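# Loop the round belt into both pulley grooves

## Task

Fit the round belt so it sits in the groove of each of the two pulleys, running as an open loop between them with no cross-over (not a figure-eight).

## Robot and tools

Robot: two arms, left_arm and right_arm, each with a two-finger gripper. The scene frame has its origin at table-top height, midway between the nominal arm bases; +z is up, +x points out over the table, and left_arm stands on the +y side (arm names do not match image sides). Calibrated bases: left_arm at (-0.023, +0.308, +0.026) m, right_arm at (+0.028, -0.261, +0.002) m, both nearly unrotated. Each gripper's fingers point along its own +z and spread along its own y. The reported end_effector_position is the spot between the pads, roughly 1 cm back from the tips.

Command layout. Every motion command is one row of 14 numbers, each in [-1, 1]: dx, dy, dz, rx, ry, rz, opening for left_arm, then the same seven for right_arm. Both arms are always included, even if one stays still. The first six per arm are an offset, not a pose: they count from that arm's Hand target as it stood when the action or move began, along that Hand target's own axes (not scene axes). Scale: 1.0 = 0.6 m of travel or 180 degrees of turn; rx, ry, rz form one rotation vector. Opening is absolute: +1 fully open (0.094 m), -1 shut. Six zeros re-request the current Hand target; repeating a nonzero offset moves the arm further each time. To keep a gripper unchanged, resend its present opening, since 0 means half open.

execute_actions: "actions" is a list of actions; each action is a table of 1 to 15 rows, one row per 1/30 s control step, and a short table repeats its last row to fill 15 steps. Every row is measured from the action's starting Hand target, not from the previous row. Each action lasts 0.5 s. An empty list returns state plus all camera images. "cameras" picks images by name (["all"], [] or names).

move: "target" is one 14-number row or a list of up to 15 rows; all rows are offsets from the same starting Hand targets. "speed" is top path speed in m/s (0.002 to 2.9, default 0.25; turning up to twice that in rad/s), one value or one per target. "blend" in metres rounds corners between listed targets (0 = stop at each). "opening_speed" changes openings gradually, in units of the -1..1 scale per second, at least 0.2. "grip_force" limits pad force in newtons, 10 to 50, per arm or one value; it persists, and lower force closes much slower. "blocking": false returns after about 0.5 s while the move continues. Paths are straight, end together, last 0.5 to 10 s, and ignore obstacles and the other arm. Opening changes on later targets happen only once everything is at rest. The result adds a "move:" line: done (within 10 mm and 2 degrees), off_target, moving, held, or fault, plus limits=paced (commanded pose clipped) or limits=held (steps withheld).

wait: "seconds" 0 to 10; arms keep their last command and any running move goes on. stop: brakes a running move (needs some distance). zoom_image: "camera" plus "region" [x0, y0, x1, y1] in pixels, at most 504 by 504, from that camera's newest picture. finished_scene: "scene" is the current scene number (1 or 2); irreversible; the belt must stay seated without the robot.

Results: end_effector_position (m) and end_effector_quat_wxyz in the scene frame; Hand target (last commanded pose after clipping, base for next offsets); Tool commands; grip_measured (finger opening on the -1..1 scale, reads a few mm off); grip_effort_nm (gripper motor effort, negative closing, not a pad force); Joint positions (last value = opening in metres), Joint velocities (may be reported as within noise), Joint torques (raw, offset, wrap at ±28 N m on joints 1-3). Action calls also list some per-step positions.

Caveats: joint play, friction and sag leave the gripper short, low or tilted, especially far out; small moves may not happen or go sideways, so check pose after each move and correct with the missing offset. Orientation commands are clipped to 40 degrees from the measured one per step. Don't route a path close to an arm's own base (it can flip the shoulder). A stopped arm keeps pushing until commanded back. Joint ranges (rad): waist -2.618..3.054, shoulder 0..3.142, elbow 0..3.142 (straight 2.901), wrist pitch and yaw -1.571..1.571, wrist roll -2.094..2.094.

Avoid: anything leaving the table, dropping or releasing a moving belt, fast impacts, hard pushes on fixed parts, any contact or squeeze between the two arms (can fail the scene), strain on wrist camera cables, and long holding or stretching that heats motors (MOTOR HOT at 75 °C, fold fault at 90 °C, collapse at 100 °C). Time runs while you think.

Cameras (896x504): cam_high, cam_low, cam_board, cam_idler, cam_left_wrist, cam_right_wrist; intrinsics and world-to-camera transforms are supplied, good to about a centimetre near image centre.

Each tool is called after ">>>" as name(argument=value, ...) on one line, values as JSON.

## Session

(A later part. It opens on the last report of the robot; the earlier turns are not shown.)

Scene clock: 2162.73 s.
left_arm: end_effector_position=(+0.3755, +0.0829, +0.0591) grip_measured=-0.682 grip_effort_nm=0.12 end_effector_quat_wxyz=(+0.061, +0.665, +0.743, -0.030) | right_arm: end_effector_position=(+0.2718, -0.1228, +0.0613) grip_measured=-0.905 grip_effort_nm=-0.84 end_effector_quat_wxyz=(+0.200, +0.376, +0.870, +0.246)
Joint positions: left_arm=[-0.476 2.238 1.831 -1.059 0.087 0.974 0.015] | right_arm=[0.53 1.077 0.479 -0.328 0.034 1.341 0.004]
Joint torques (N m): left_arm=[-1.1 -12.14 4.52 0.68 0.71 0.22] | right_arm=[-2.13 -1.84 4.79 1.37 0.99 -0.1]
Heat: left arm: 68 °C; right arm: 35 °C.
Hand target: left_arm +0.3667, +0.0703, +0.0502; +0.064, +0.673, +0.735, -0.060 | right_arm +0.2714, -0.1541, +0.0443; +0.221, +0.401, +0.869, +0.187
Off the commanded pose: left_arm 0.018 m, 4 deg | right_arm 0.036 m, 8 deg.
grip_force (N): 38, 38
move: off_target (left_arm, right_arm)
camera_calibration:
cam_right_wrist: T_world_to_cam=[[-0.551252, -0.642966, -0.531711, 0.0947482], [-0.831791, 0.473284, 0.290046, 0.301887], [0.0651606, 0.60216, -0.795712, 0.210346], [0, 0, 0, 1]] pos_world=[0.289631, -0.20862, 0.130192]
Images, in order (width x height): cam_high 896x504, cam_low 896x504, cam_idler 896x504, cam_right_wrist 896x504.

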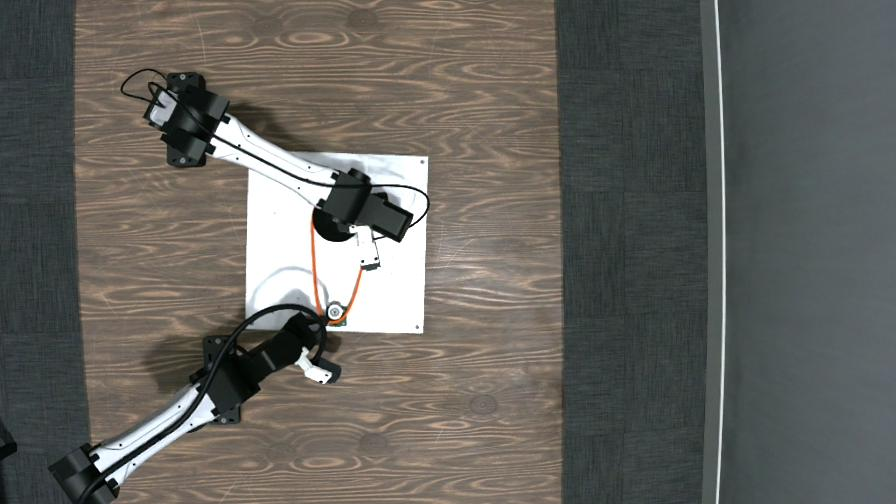

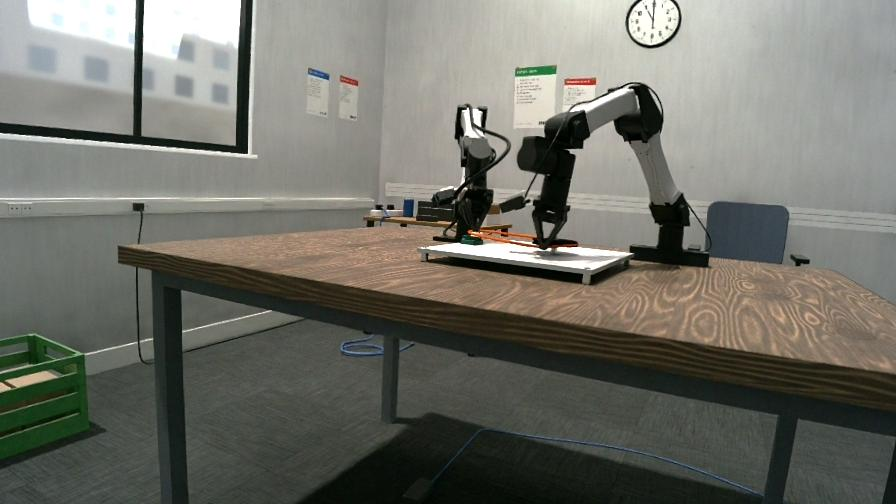

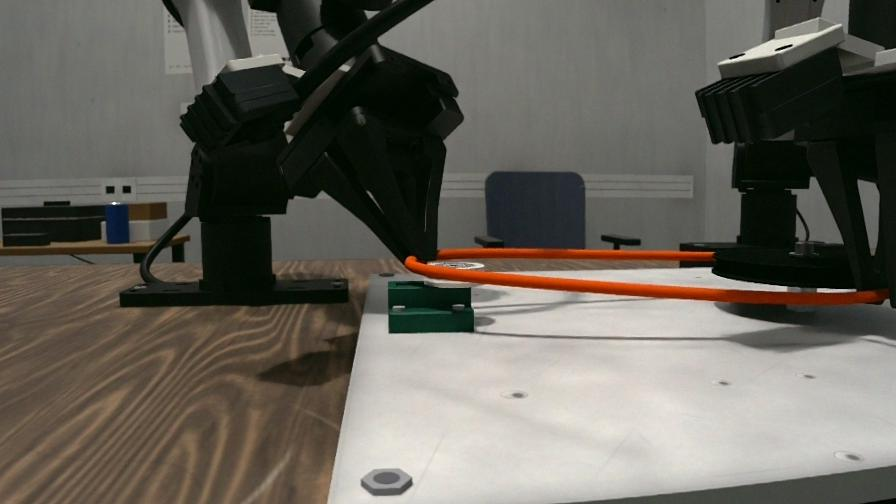

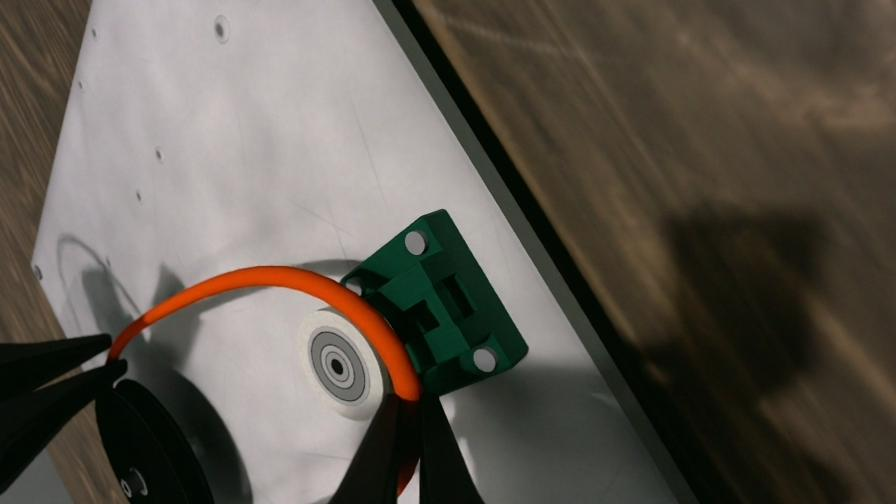

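>>> move(target=[0, 0, 0, 0, 0, 0, -0.68, 0.0035, -0.0075, 0.0125, 0, 0, 0, -0.96], cameras=["cam_high", "cam_idler", "cam_right_wrist", "cam_left_wrist"], speed=0.05)

>>> zoom_image(camera="cam_idler", region=[370, 200, 520, 320])

>>> zoom_image(camera="cam_high", region=[290, 260, 380, 340])

Scene clock: 2171.03 s.
left_arm: end_effector_position=(+0.3755, +0.0829, +0.0591) grip_measured=-0.682 grip_effort_nm=0.12 end_effector_quat_wxyz=(+0.061, +0.665, +0.743, -0.030) | right_arm: end_effector_position=(+0.2726, -0.1224, +0.0536) grip_measured=-0.905 grip_effort_nm=-0.84 end_effector_quat_wxyz=(+0.201, +0.376, +0.870, +0.248)
Joint positions: left_arm=[-0.476 2.238 1.831 -1.059 0.087 0.974 0.015] | right_arm=[0.53 1.096 0.453 -0.279 0.034 1.341 0.004]
Joint torques (N m): left_arm=[-1.13 -12.12 4.37 0.82 0.73 0.15] | right_arm=[-2.14 -1.68 4.56 1.38 1 -0.1]
Heat: left arm: 68 °C; right arm: 35 °C.
Hand target: left_arm +0.3667, +0.0703, +0.0502; +0.064, +0.673, +0.735, -0.060 | right_arm +0.2713, -0.1541, +0.0353; +0.221, +0.401, +0.869, +0.187
Off the commanded pose: left_arm 0.018 m, 4 deg | right_arm 0.037 m, 8 deg.
grip_force (N): 38, 38
move: off_target (left_arm, right_arm)
camera_calibration:
cam_left_wrist: T_world_to_cam=[[-0.986813, -0.160517, 0.0208403, 0.373872], [-0.138688, 0.904869, 0.402466, -0.00593578], [-0.0834603, 0.394268, -0.915198, 0.150122], [0, 0, 0, 1]] pos_world=[0.380648, 0.00619561, 0.131989]
cam_right_wrist: T_world_to_cam=[[-0.549353, -0.641851, -0.535012, 0.0911326], [-0.832824, 0.472642, 0.288121, 0.304821], [0.0679381, 0.603851, -0.794197, 0.203283], [0, 0, 0, 1]] pos_world=[0.290115, -0.20833, 0.122378]
Images, in order (width x height): cam_high 896x504, cam_idler 896x504, cam_left_wrist 896x504, cam_right_wrist 896x504.

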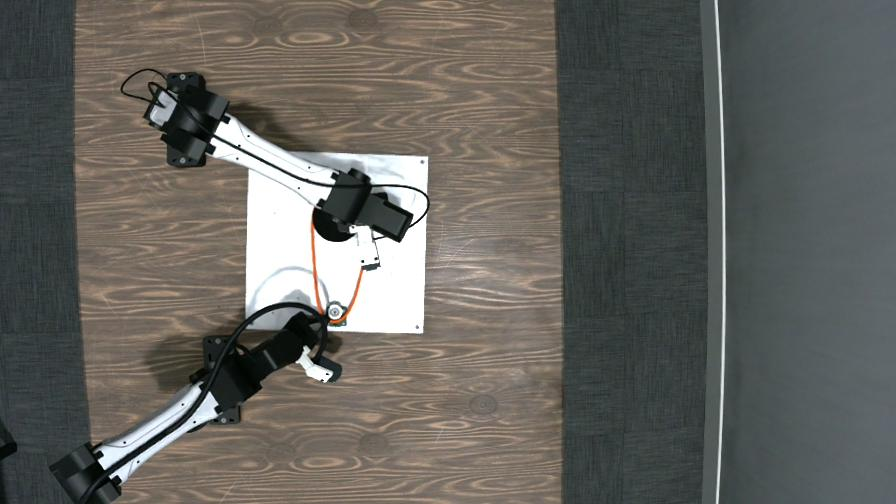

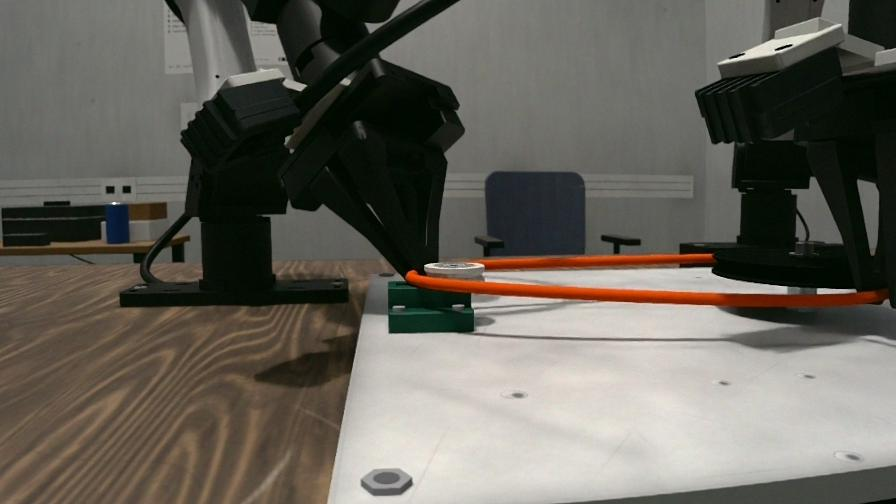

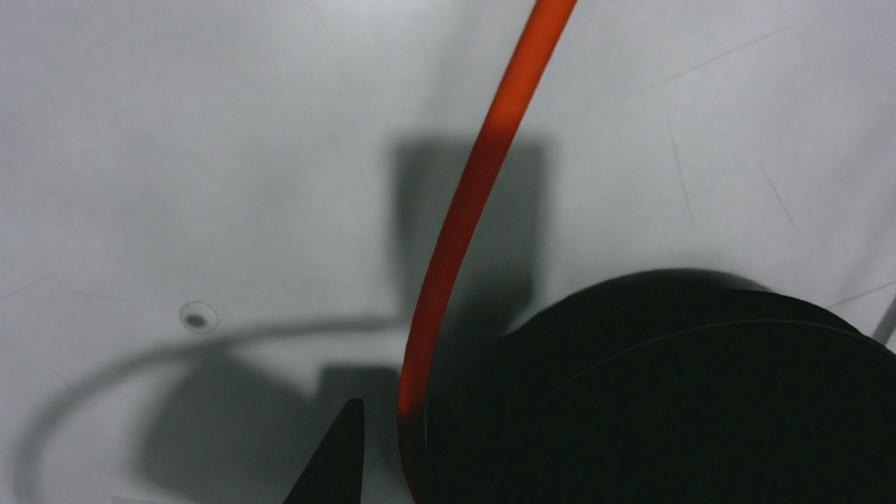

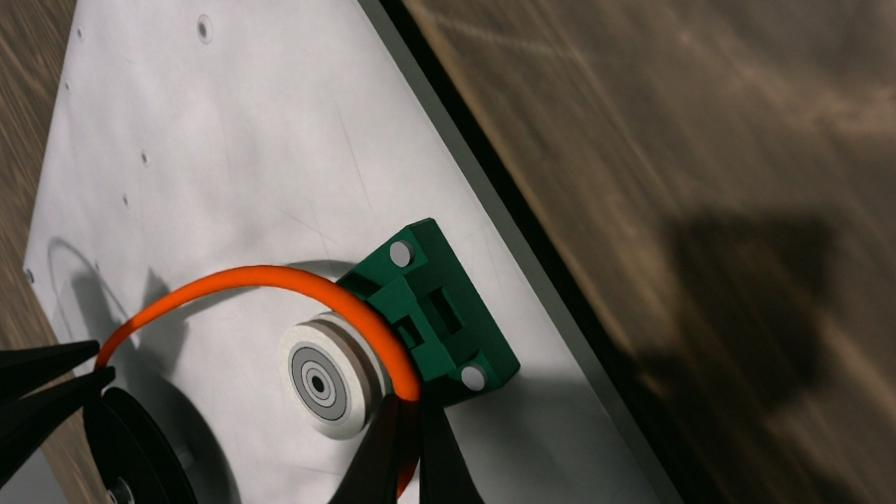

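Scaled by 3.360 from the camera's 896x504 image, which has a finer 1280x720 frame.

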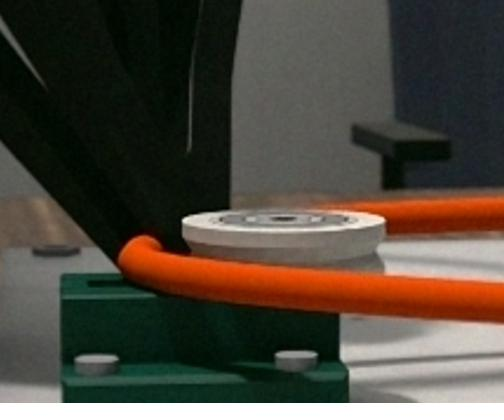

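Scaled by 5.600 from the camera's 896x504 image, which has a finer 1280x720 frame.

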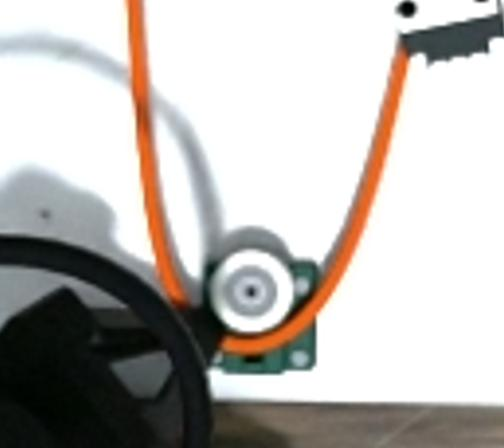

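>>> move(target=[0, 0, 0, 0, 0, 0, -0.68, 0.0523, 0.0425, 0.011, 0, 0, 0, -0.96], cameras=["cam_high", "cam_idler", "cam_left_wrist", "cam_low"], speed=0.05)

>>> zoom_image(camera="cam_idler", region=[370, 200, 520, 320])

>>> zoom_image(camera="cam_low", region=[545, 225, 595, 260])

Scene clock: 2182.90 s.
left_arm: end_effector_position=(+0.3759, +0.0797, +0.0596) grip_measured=-0.682 grip_effort_nm=0.12 end_effector_quat_wxyz=(+0.067, +0.665, +0.743, -0.036) | right_arm: end_effector_position=(+0.2733, -0.1154, +0.0500) grip_measured=-0.906 grip_effort_nm=-0.84 end_effector_quat_wxyz=(+0.238, +0.392, +0.866, +0.200)
Joint positions: left_arm=[-0.476 2.238 1.831 -1.052 0.103 0.974 0.015] | right_arm=[0.671 1.175 0.497 -0.3 0.233 1.455 0.004]
Joint torques (N m): left_arm=[-0.96 -12.16 4.37 0.67 0.61 0.2] | right_arm=[0.7 2.51 6.75 1.78 0.15 0.25]
Heat: left arm: 69 °C; right arm: 35 °C.
Hand target: left_arm +0.3667, +0.0703, +0.0502; +0.064, +0.673, +0.735, -0.060 | right_arm +0.2723, -0.1131, +0.0354; +0.221, +0.401, +0.869, +0.187
Off the commanded pose: left_arm 0.016 m, 3 deg | right_arm 0.015 m, 3 deg.
grip_force (N): 38, 38
move: off_target (left_arm, right_arm)
camera_calibration:
cam_left_wrist: T_world_to_cam=[[-0.987071, -0.158508, 0.0237994, 0.37352], [-0.137097, 0.911843, 0.386971, -0.00341226], [-0.0830392, 0.378705, -0.921785, 0.153242], [0, 0, 0, 1]] pos_world=[0.380948, 0.00428375, 0.133687]
Images, in order (width x height): cam_high 896x504, cam_low 896x504, cam_idler 896x504, cam_left_wrist 896x504.

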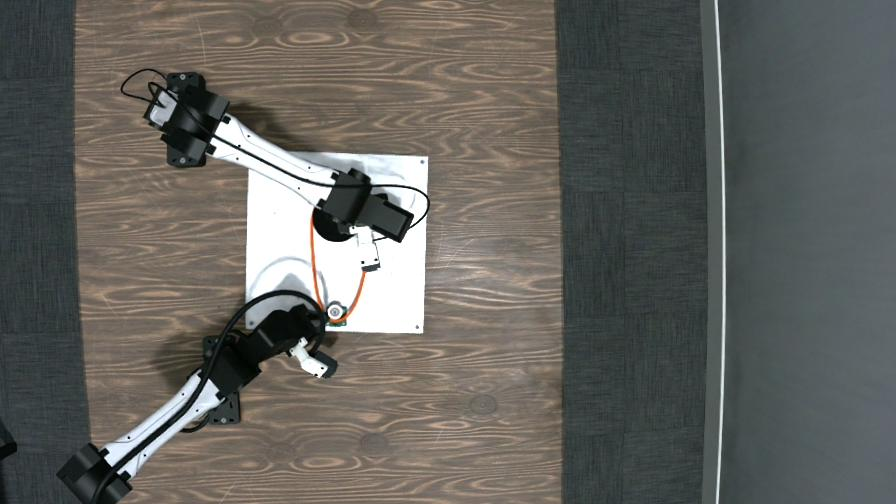

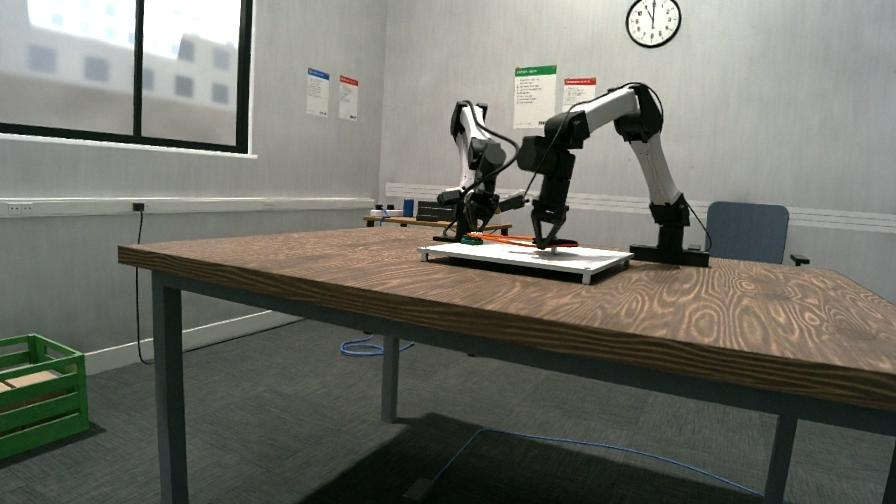

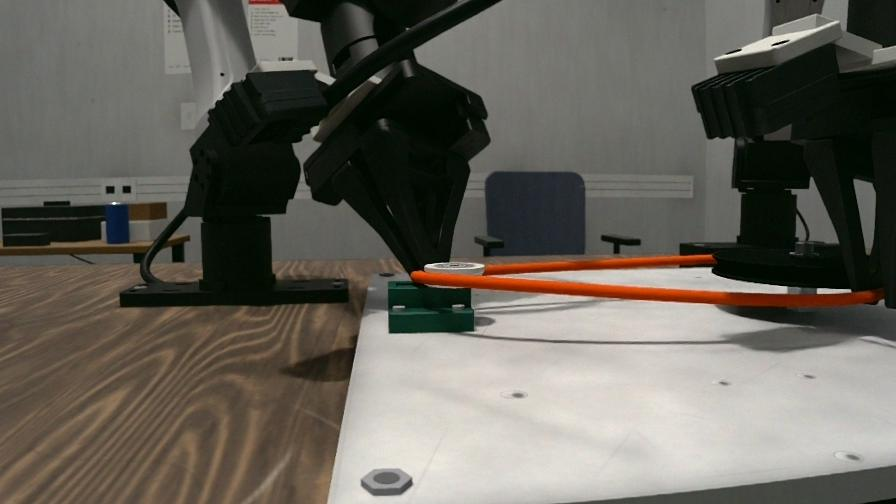

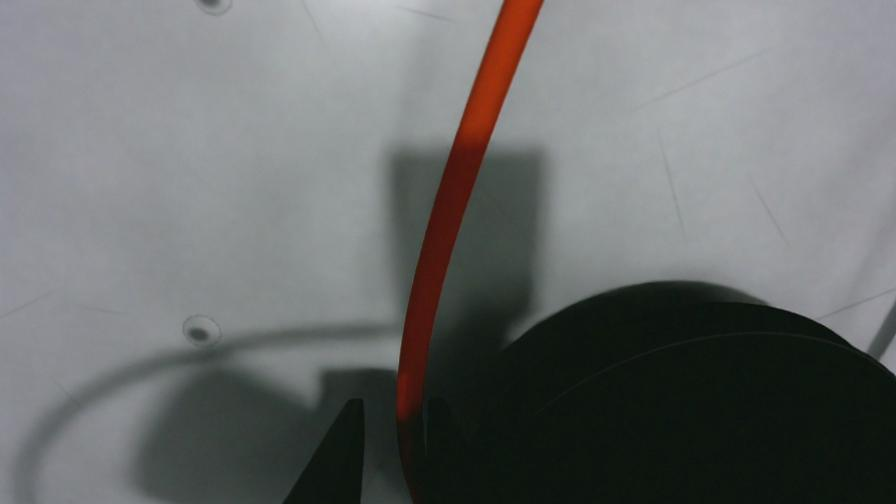

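Scaled by 3.360 from the camera's 896x504 image, which has a finer 1280x720 frame.

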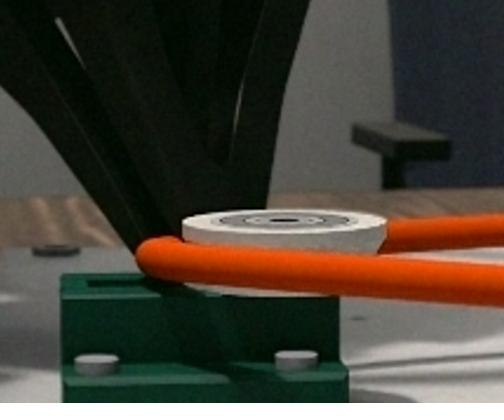

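Scaled by 10.080 from the camera's 896x504 image, which has a finer 1280x720 frame.

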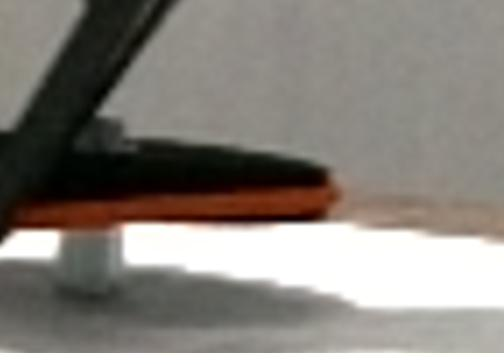

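>>> move(target=[[-0.0348, -0.0165, 0.0062, 0, 0, 0, -0.68, 0, 0, 0, 0, 0, 0, -0.96], [-0.073, -0.05, 0.0131, 0.0118, 0, 0.0657, -0.68, 0, 0, 0, 0, 0, 0, -0.96]], cameras=["cam_high", "cam_idler", "cam_left_wrist", "cam_low", "cam_board"], speed=0.06, blend=[0.01, 0])

>>> zoom_image(camera="cam_idler", region=[370, 200, 520, 320])

>>> zoom_image(camera="cam_low", region=[535, 220, 595, 260])

Scene clock: 2211.80 s.
left_arm: end_effector_position=(+0.3531, +0.0280, +0.0576) grip_measured=-0.682 grip_effort_nm=0.11 end_effector_quat_wxyz=(+0.080, +0.737, +0.670, -0.043) | right_arm: end_effector_position=(+0.2733, -0.1154, +0.0500) grip_measured=-0.906 grip_effort_nm=-0.84 end_effector_quat_wxyz=(+0.237, +0.393, +0.866, +0.200)
Joint positions: left_arm=[-0.59 2.254 1.845 -1.026 0.121 1.061 0.015] | right_arm=[0.671 1.175 0.497 -0.3 0.233 1.458 0.004]
Joint torques (N m): left_arm=[-1.03 -10.56 8.13 0.09 0.51 0.17] | right_arm=[0.69 2.52 6.75 1.78 0.15 0.22]
Heat: left arm: 70 °C; right arm: 36 °C.
Hand target: left_arm +0.3408, +0.0233, +0.0503; +0.058, +0.746, +0.660, -0.067 | right_arm +0.2723, -0.1131, +0.0354; +0.221, +0.401, +0.869, +0.187
Off the commanded pose: left_arm 0.015 m, 4 deg | right_arm 0.015 m, 3 deg.
grip_force (N): 38, 38
move: off_target (left_arm, right_arm)
camera_calibration:
cam_left_wrist: T_world_to_cam=[[-0.999046, 0.0436678, -0.0000743567, 0.342706], [0.0406497, 0.930618, 0.363727, -0.0205997], [0.0159524, 0.363377, -0.931505, 0.135148], [0, 0, 0, 1]] pos_world=[0.341061, -0.0449043, 0.133409]
Images, in order (width x height): cam_high 896x504, cam_low 896x504, cam_board 896x504, cam_idler 896x504, cam_left_wrist 896x504.

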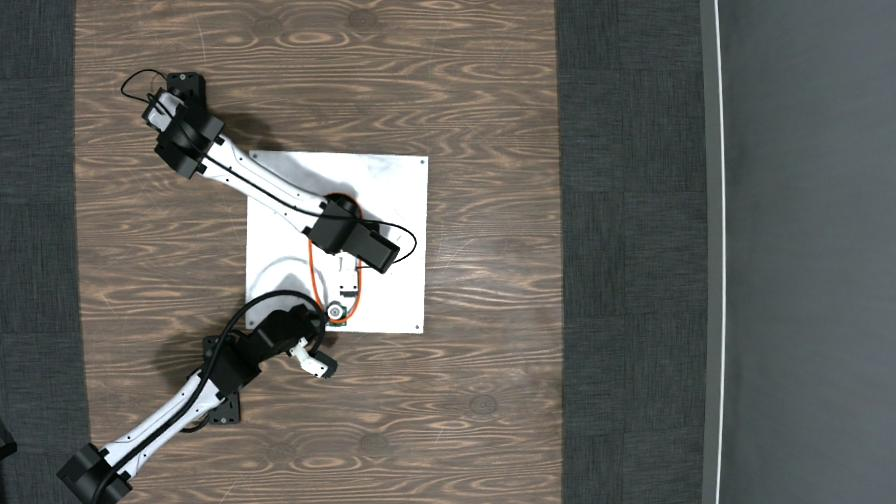

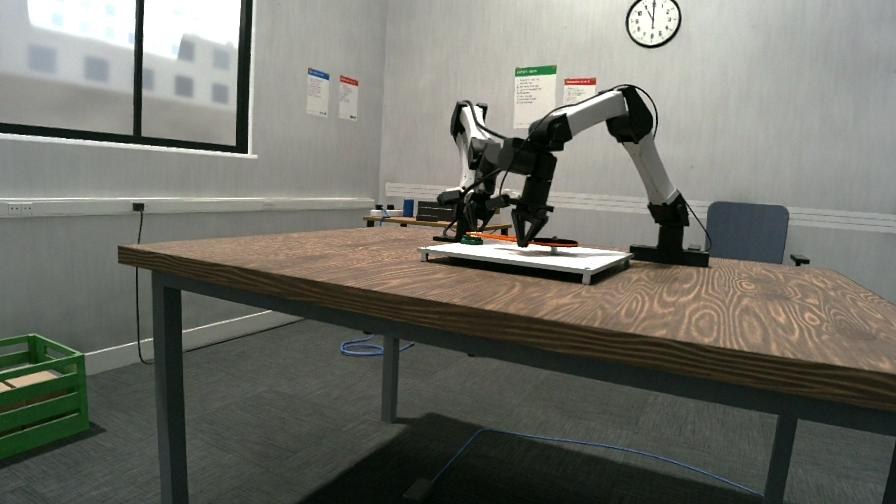

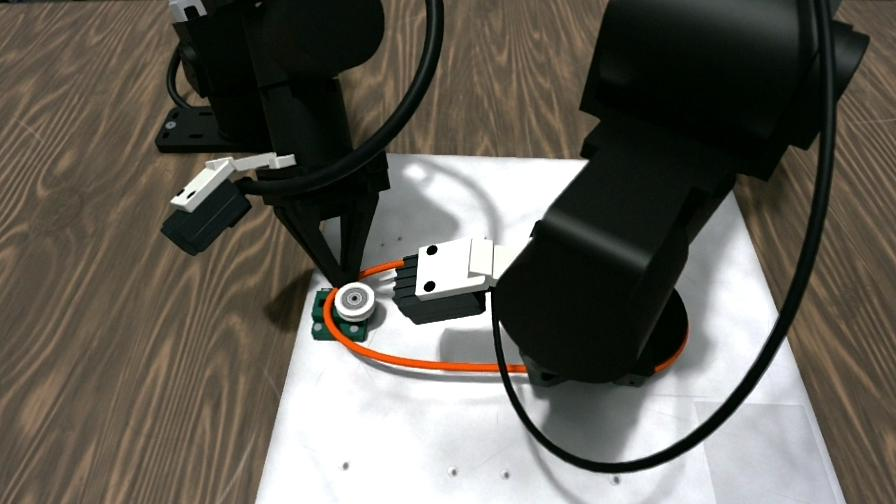

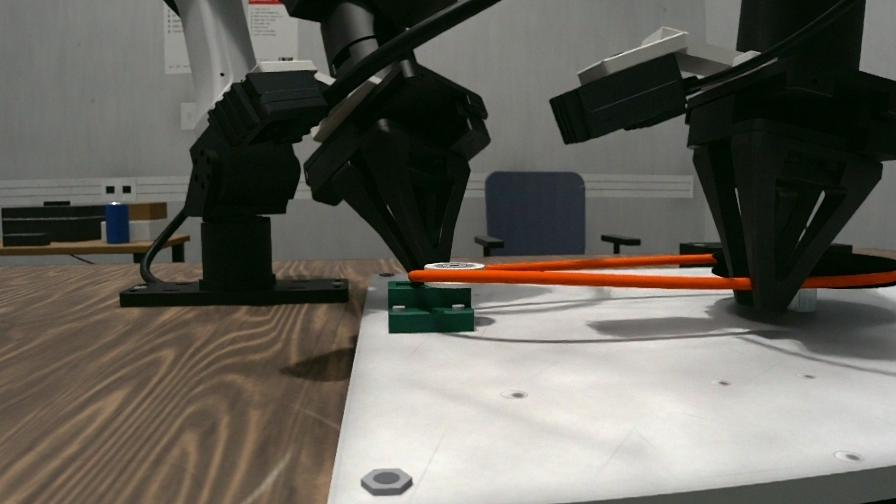

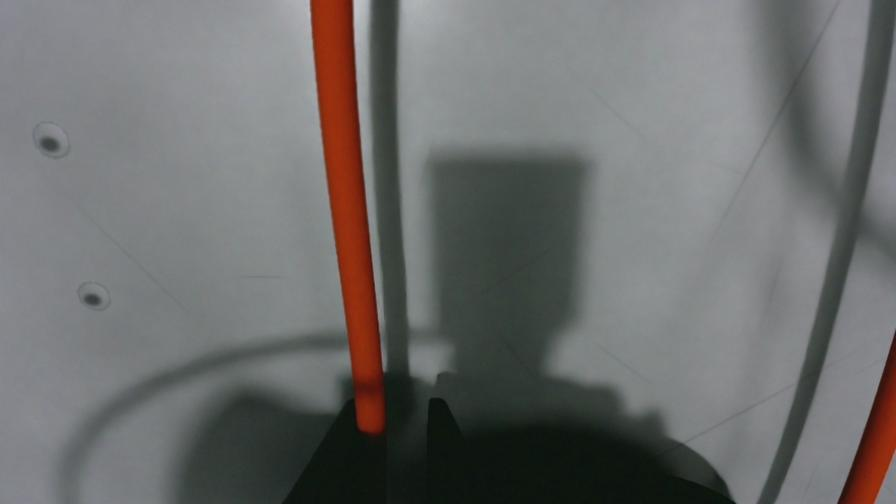

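Scaled by 3.360 from the camera's 896x504 image, which has a finer 1280x720 frame.

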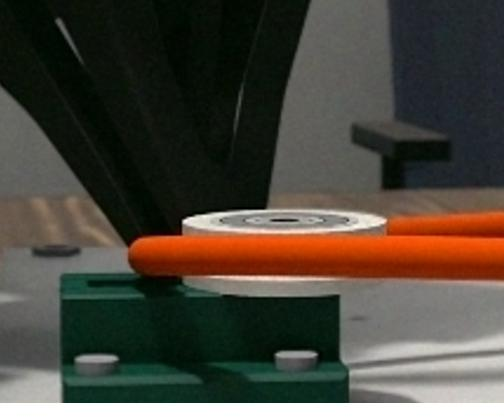

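Scaled by 8.400 from the camera's 896x504 image, which has a finer 1280x720 frame.

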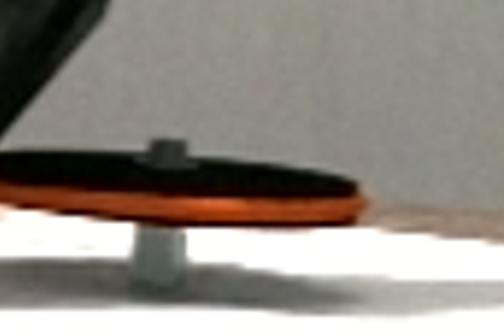

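>>> move(target=[0.0028, 0.0232, -0.0005, 0, 0, 0, -0.6, 0, 0, 0, 0, 0, 0, -0.96], cameras=["cam_left_wrist"], speed=0.06)

Scene clock: 2225.43 s.
left_arm: end_effector_position=(+0.3576, +0.0239, +0.0553) grip_measured=-0.602 grip_effort_nm=0.10 end_effector_quat_wxyz=(+0.070, +0.740, +0.667, -0.051) | right_arm: end_effector_position=(+0.2733, -0.1154, +0.0500) grip_measured=-0.906 grip_effort_nm=-0.84 end_effector_quat_wxyz=(+0.237, +0.393, +0.866, +0.200)
Joint positions: left_arm=[-0.587 2.309 1.931 -1.081 0.133 1.074 0.019] | right_arm=[0.671 1.175 0.497 -0.3 0.233 1.458 0.004]
Joint torques (N m): left_arm=[0.14 -11.04 8.77 0.22 0.44 0.24] | right_arm=[0.69 2.52 6.76 1.78 0.15 0.22]
Heat: left arm: 67 °C; right arm: 36 °C.
Hand target: left_arm +0.3548, +0.0233, +0.0503; +0.058, +0.746, +0.660, -0.067 | right_arm +0.2723, -0.1131, +0.0354; +0.221, +0.401, +0.869, +0.187
Off the commanded pose: left_arm 0.006 m, 2 deg | right_arm 0.015 m, 3 deg.
grip_force (N): 38, 38
move: off_target (right_arm)
camera_calibration:
cam_left_wrist: T_world_to_cam=[[-0.998196, 0.0544903, 0.0252256, 0.345494], [0.0599459, 0.928573, 0.366277, -0.023104], [-0.00346522, 0.367129, -0.930164, 0.141201], [0, 0, 0, 1]] pos_world=[0.346745, -0.0492112, 0.131087]
Images, in order (width x height): cam_left_wrist 896x504.

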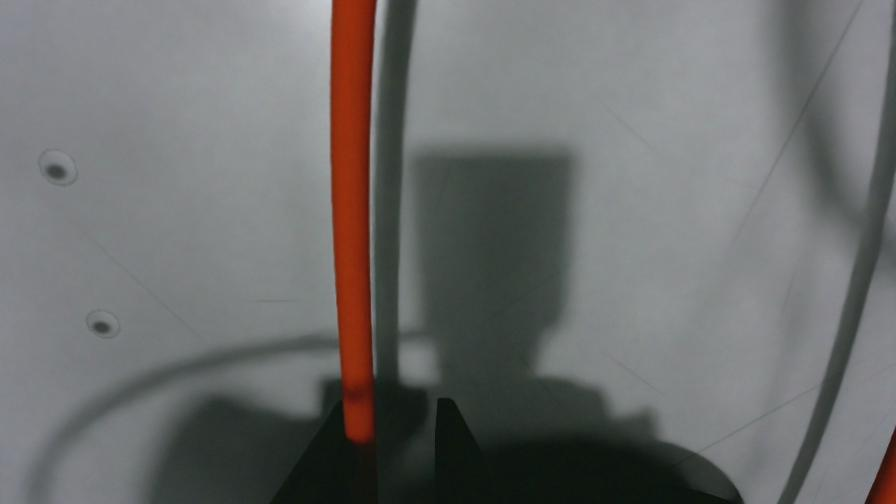

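>>> move(target=[0.0018, 0.018, -0.0005, 0, 0, 0, -0.55, 0, 0, 0, 0, 0, 0, -0.96], cameras=["cam_left_wrist"], speed=0.06)

Scene clock: 2231.50 s.
left_arm: end_effector_position=(+0.3668, +0.0235, +0.0550) grip_measured=-0.552 grip_effort_nm=0.11 end_effector_quat_wxyz=(+0.067, +0.740, +0.667, -0.053) | right_arm: end_effector_position=(+0.2733, -0.1154, +0.0500) grip_measured=-0.906 grip_effort_nm=-0.84 end_effector_quat_wxyz=(+0.237, +0.393, +0.866, +0.200)
Joint positions: left_arm=[-0.576 2.354 2.008 -1.121 0.136 1.086 0.021] | right_arm=[0.671 1.175 0.497 -0.3 0.233 1.458 0.004]
Joint torques (N m): left_arm=[-0.02 -11.71 8.76 0.24 0.41 0.27] | right_arm=[0.69 2.51 6.76 1.78 0.15 0.22]
Heat: left arm: 66 °C; right arm: 36 °C.
Hand target: left_arm +0.3656, +0.0231, +0.0503; +0.058, +0.746, +0.660, -0.067 | right_arm +0.2723, -0.1131, +0.0354; +0.221, +0.401, +0.869, +0.187
Off the commanded pose: left_arm 0.005 m, 2 deg | right_arm 0.015 m, 3 deg.
grip_force (N): 38, 38
move: off_target (right_arm)
camera_calibration:
cam_left_wrist: T_world_to_cam=[[-0.997945, 0.0558357, 0.0314369, 0.354282], [0.0634932, 0.927756, 0.367747, -0.0244705], [-0.00863234, 0.368988, -0.929394, 0.14291], [0, 0, 0, 1]] pos_world=[0.356341, -0.0498111, 0.130682]
Images, in order (width x height): cam_left_wrist 896x504.

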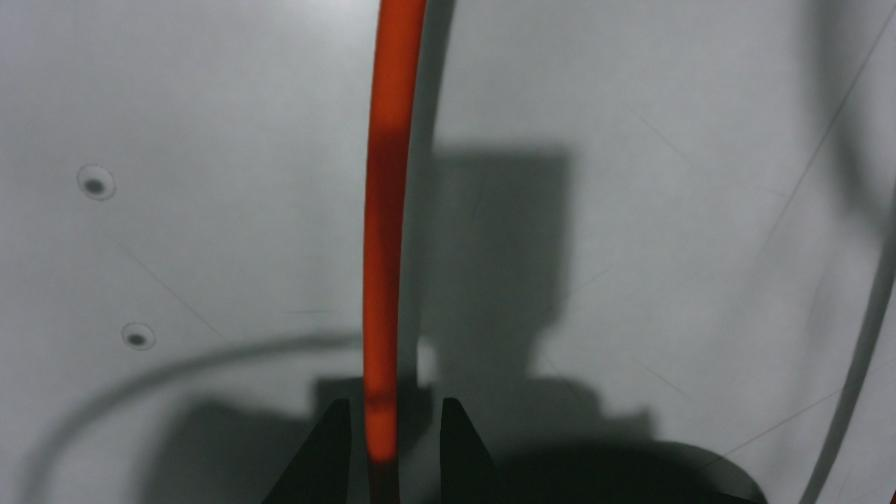

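>>> move(target=[[0, 0, -0.12, 0, 0, 0, -0.55, 0, 0, 0, 0, 0, 0, -0.96], [0.3907, -0.2642, -0.2723, -0.3609, -0.2477, -0.4264, -0.55, 0, 0, 0, 0, 0, 0, -0.96]], cameras=["cam_high", "cam_idler", "cam_right_wrist", "cam_low", "cam_board"], speed=[0.1, 0.25], blend=[0.02, 0])

>>> zoom_image(camera="cam_idler", region=[370, 200, 520, 320])

>>> zoom_image(camera="cam_low", region=[450, 215, 600, 265])

>>> zoom_image(camera="cam_high", region=[270, 180, 420, 330])

>>> zoom_image(camera="cam_board", region=[290, 200, 710, 420])

Scene clock: 2256.87 s.
left_arm: end_effector_position=(+0.2376, +0.2958, +0.1680) grip_measured=-0.552 grip_effort_nm=0.10 end_effector_quat_wxyz=(+0.563, +0.018, +0.826, -0.002) | right_arm: end_effector_position=(+0.2733, -0.1154, +0.0500) grip_measured=-0.906 grip_effort_nm=-0.84 end_effector_quat_wxyz=(+0.237, +0.393, +0.866, +0.200)
Joint positions: left_arm=[-0.082 0.416 0.225 -0.184 -0.058 -0.005 0.021] | right_arm=[0.671 1.175 0.497 -0.3 0.233 1.458 0.004]
Joint torques (N m): left_arm=[-0.28 0.69 6.42 2.46 -0.07 -0.13] | right_arm=[0.68 2.52 6.76 1.78 0.15 0.22]
Heat: left arm: 64 °C; right arm: 37 °C.
Hand target: left_arm +0.2400, +0.2999, +0.1703; +0.575, +0.000, +0.818, +0.000 | right_arm +0.2723, -0.1131, +0.0354; +0.221, +0.401, +0.869, +0.187
Off the commanded pose: left_arm 0.005 m, 3 deg | right_arm 0.015 m, 3 deg.
grip_force (N): 38, 38
move: off_target (left_arm, right_arm)
camera_calibration:
cam_right_wrist: T_world_to_cam=[[-0.584344, -0.653668, -0.480896, 0.0995347], [-0.802052, 0.555397, 0.21965, 0.307755], [0.12351, 0.514055, -0.848819, 0.173367], [0, 0, 0, 1]] pos_world=[0.283586, -0.194984, 0.127425]
Images, in order (width x height): cam_high 896x504, cam_low 896x504, cam_board 896x504, cam_idler 896x504, cam_right_wrist 896x504.

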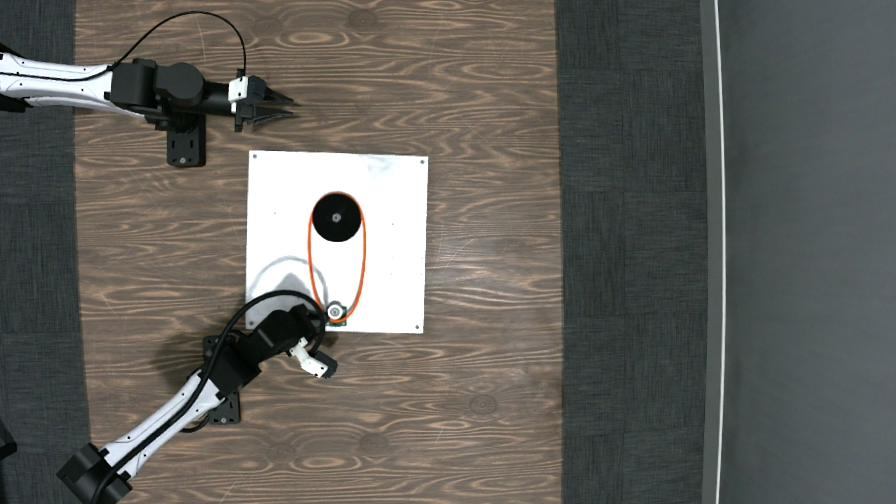

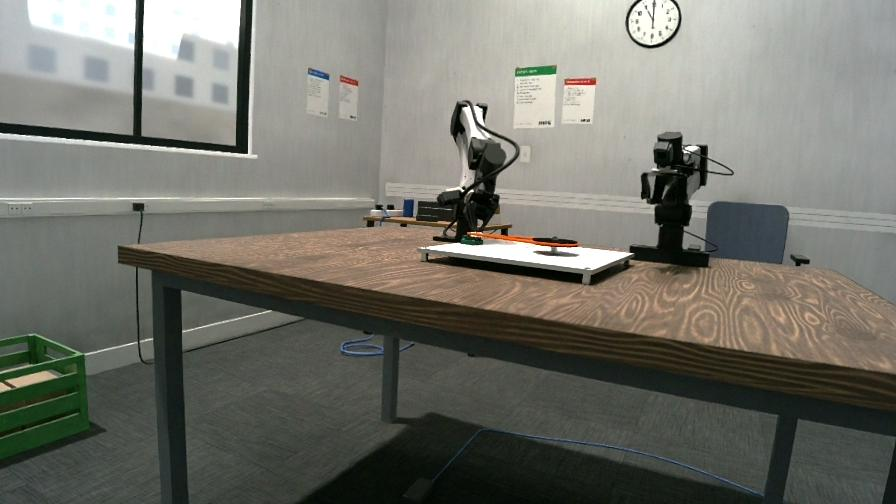

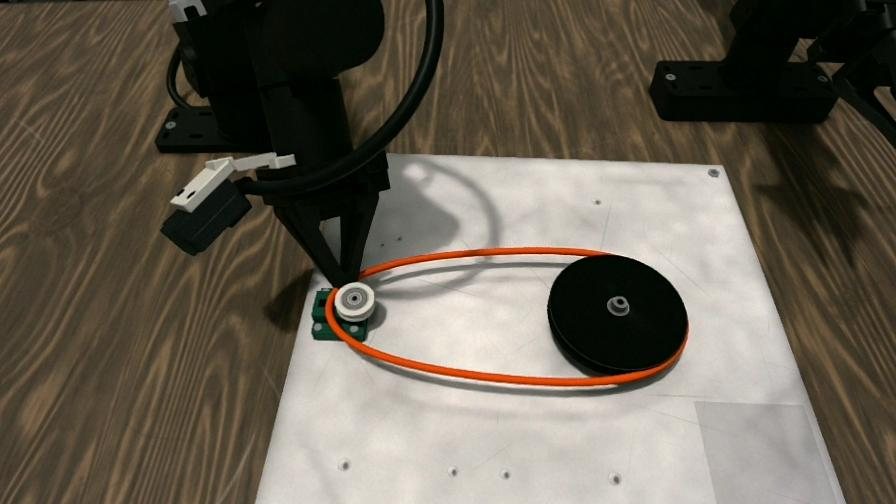

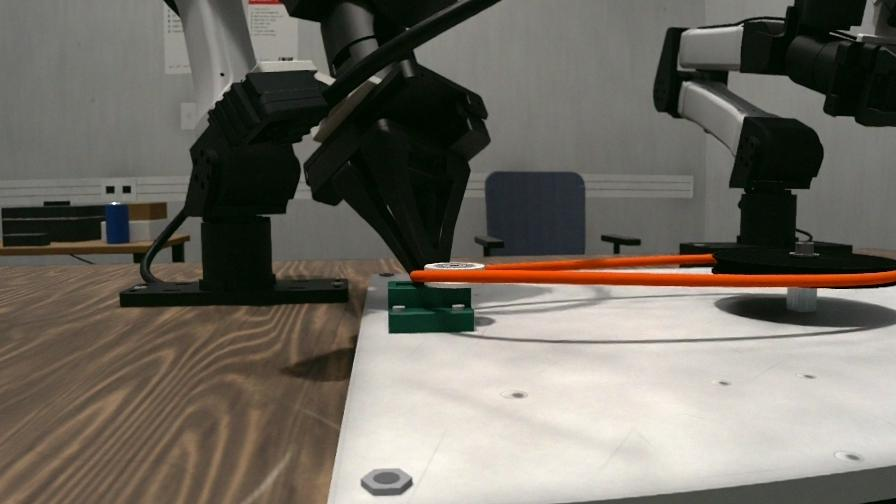

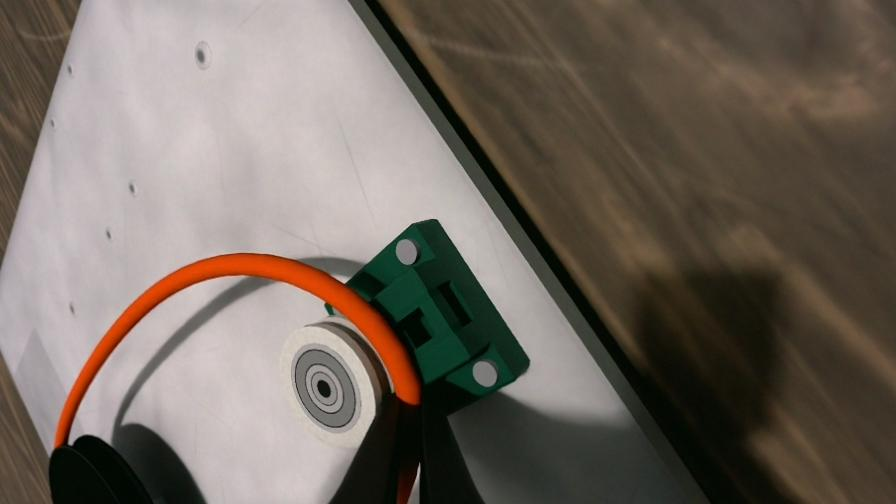

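Scaled by 3.360 from the camera's 896x504 image, which has a finer 1280x720 frame.

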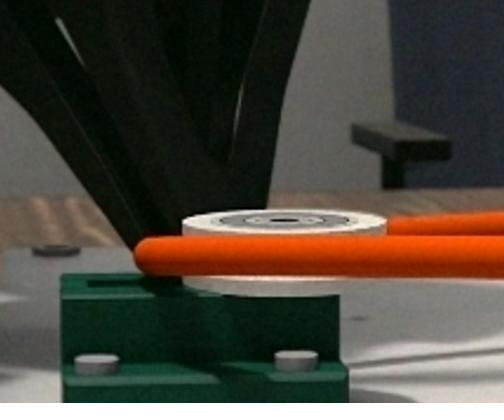

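Scaled by 3.360 from the camera's 896x504 image, which has a finer 1280x720 frame.

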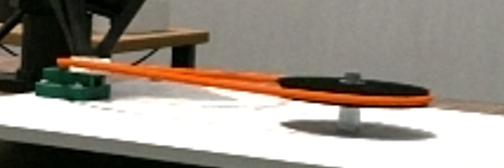

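Scaled by 3.360 from the camera's 896x504 image, which has a finer 1280x720 frame.

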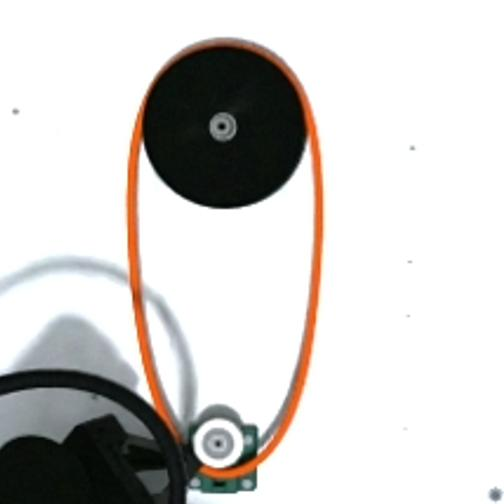

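Scaled by 1.200 from the camera's 896x504 image, which has a finer 1280x720 frame.

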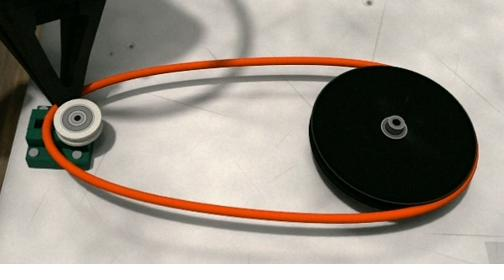

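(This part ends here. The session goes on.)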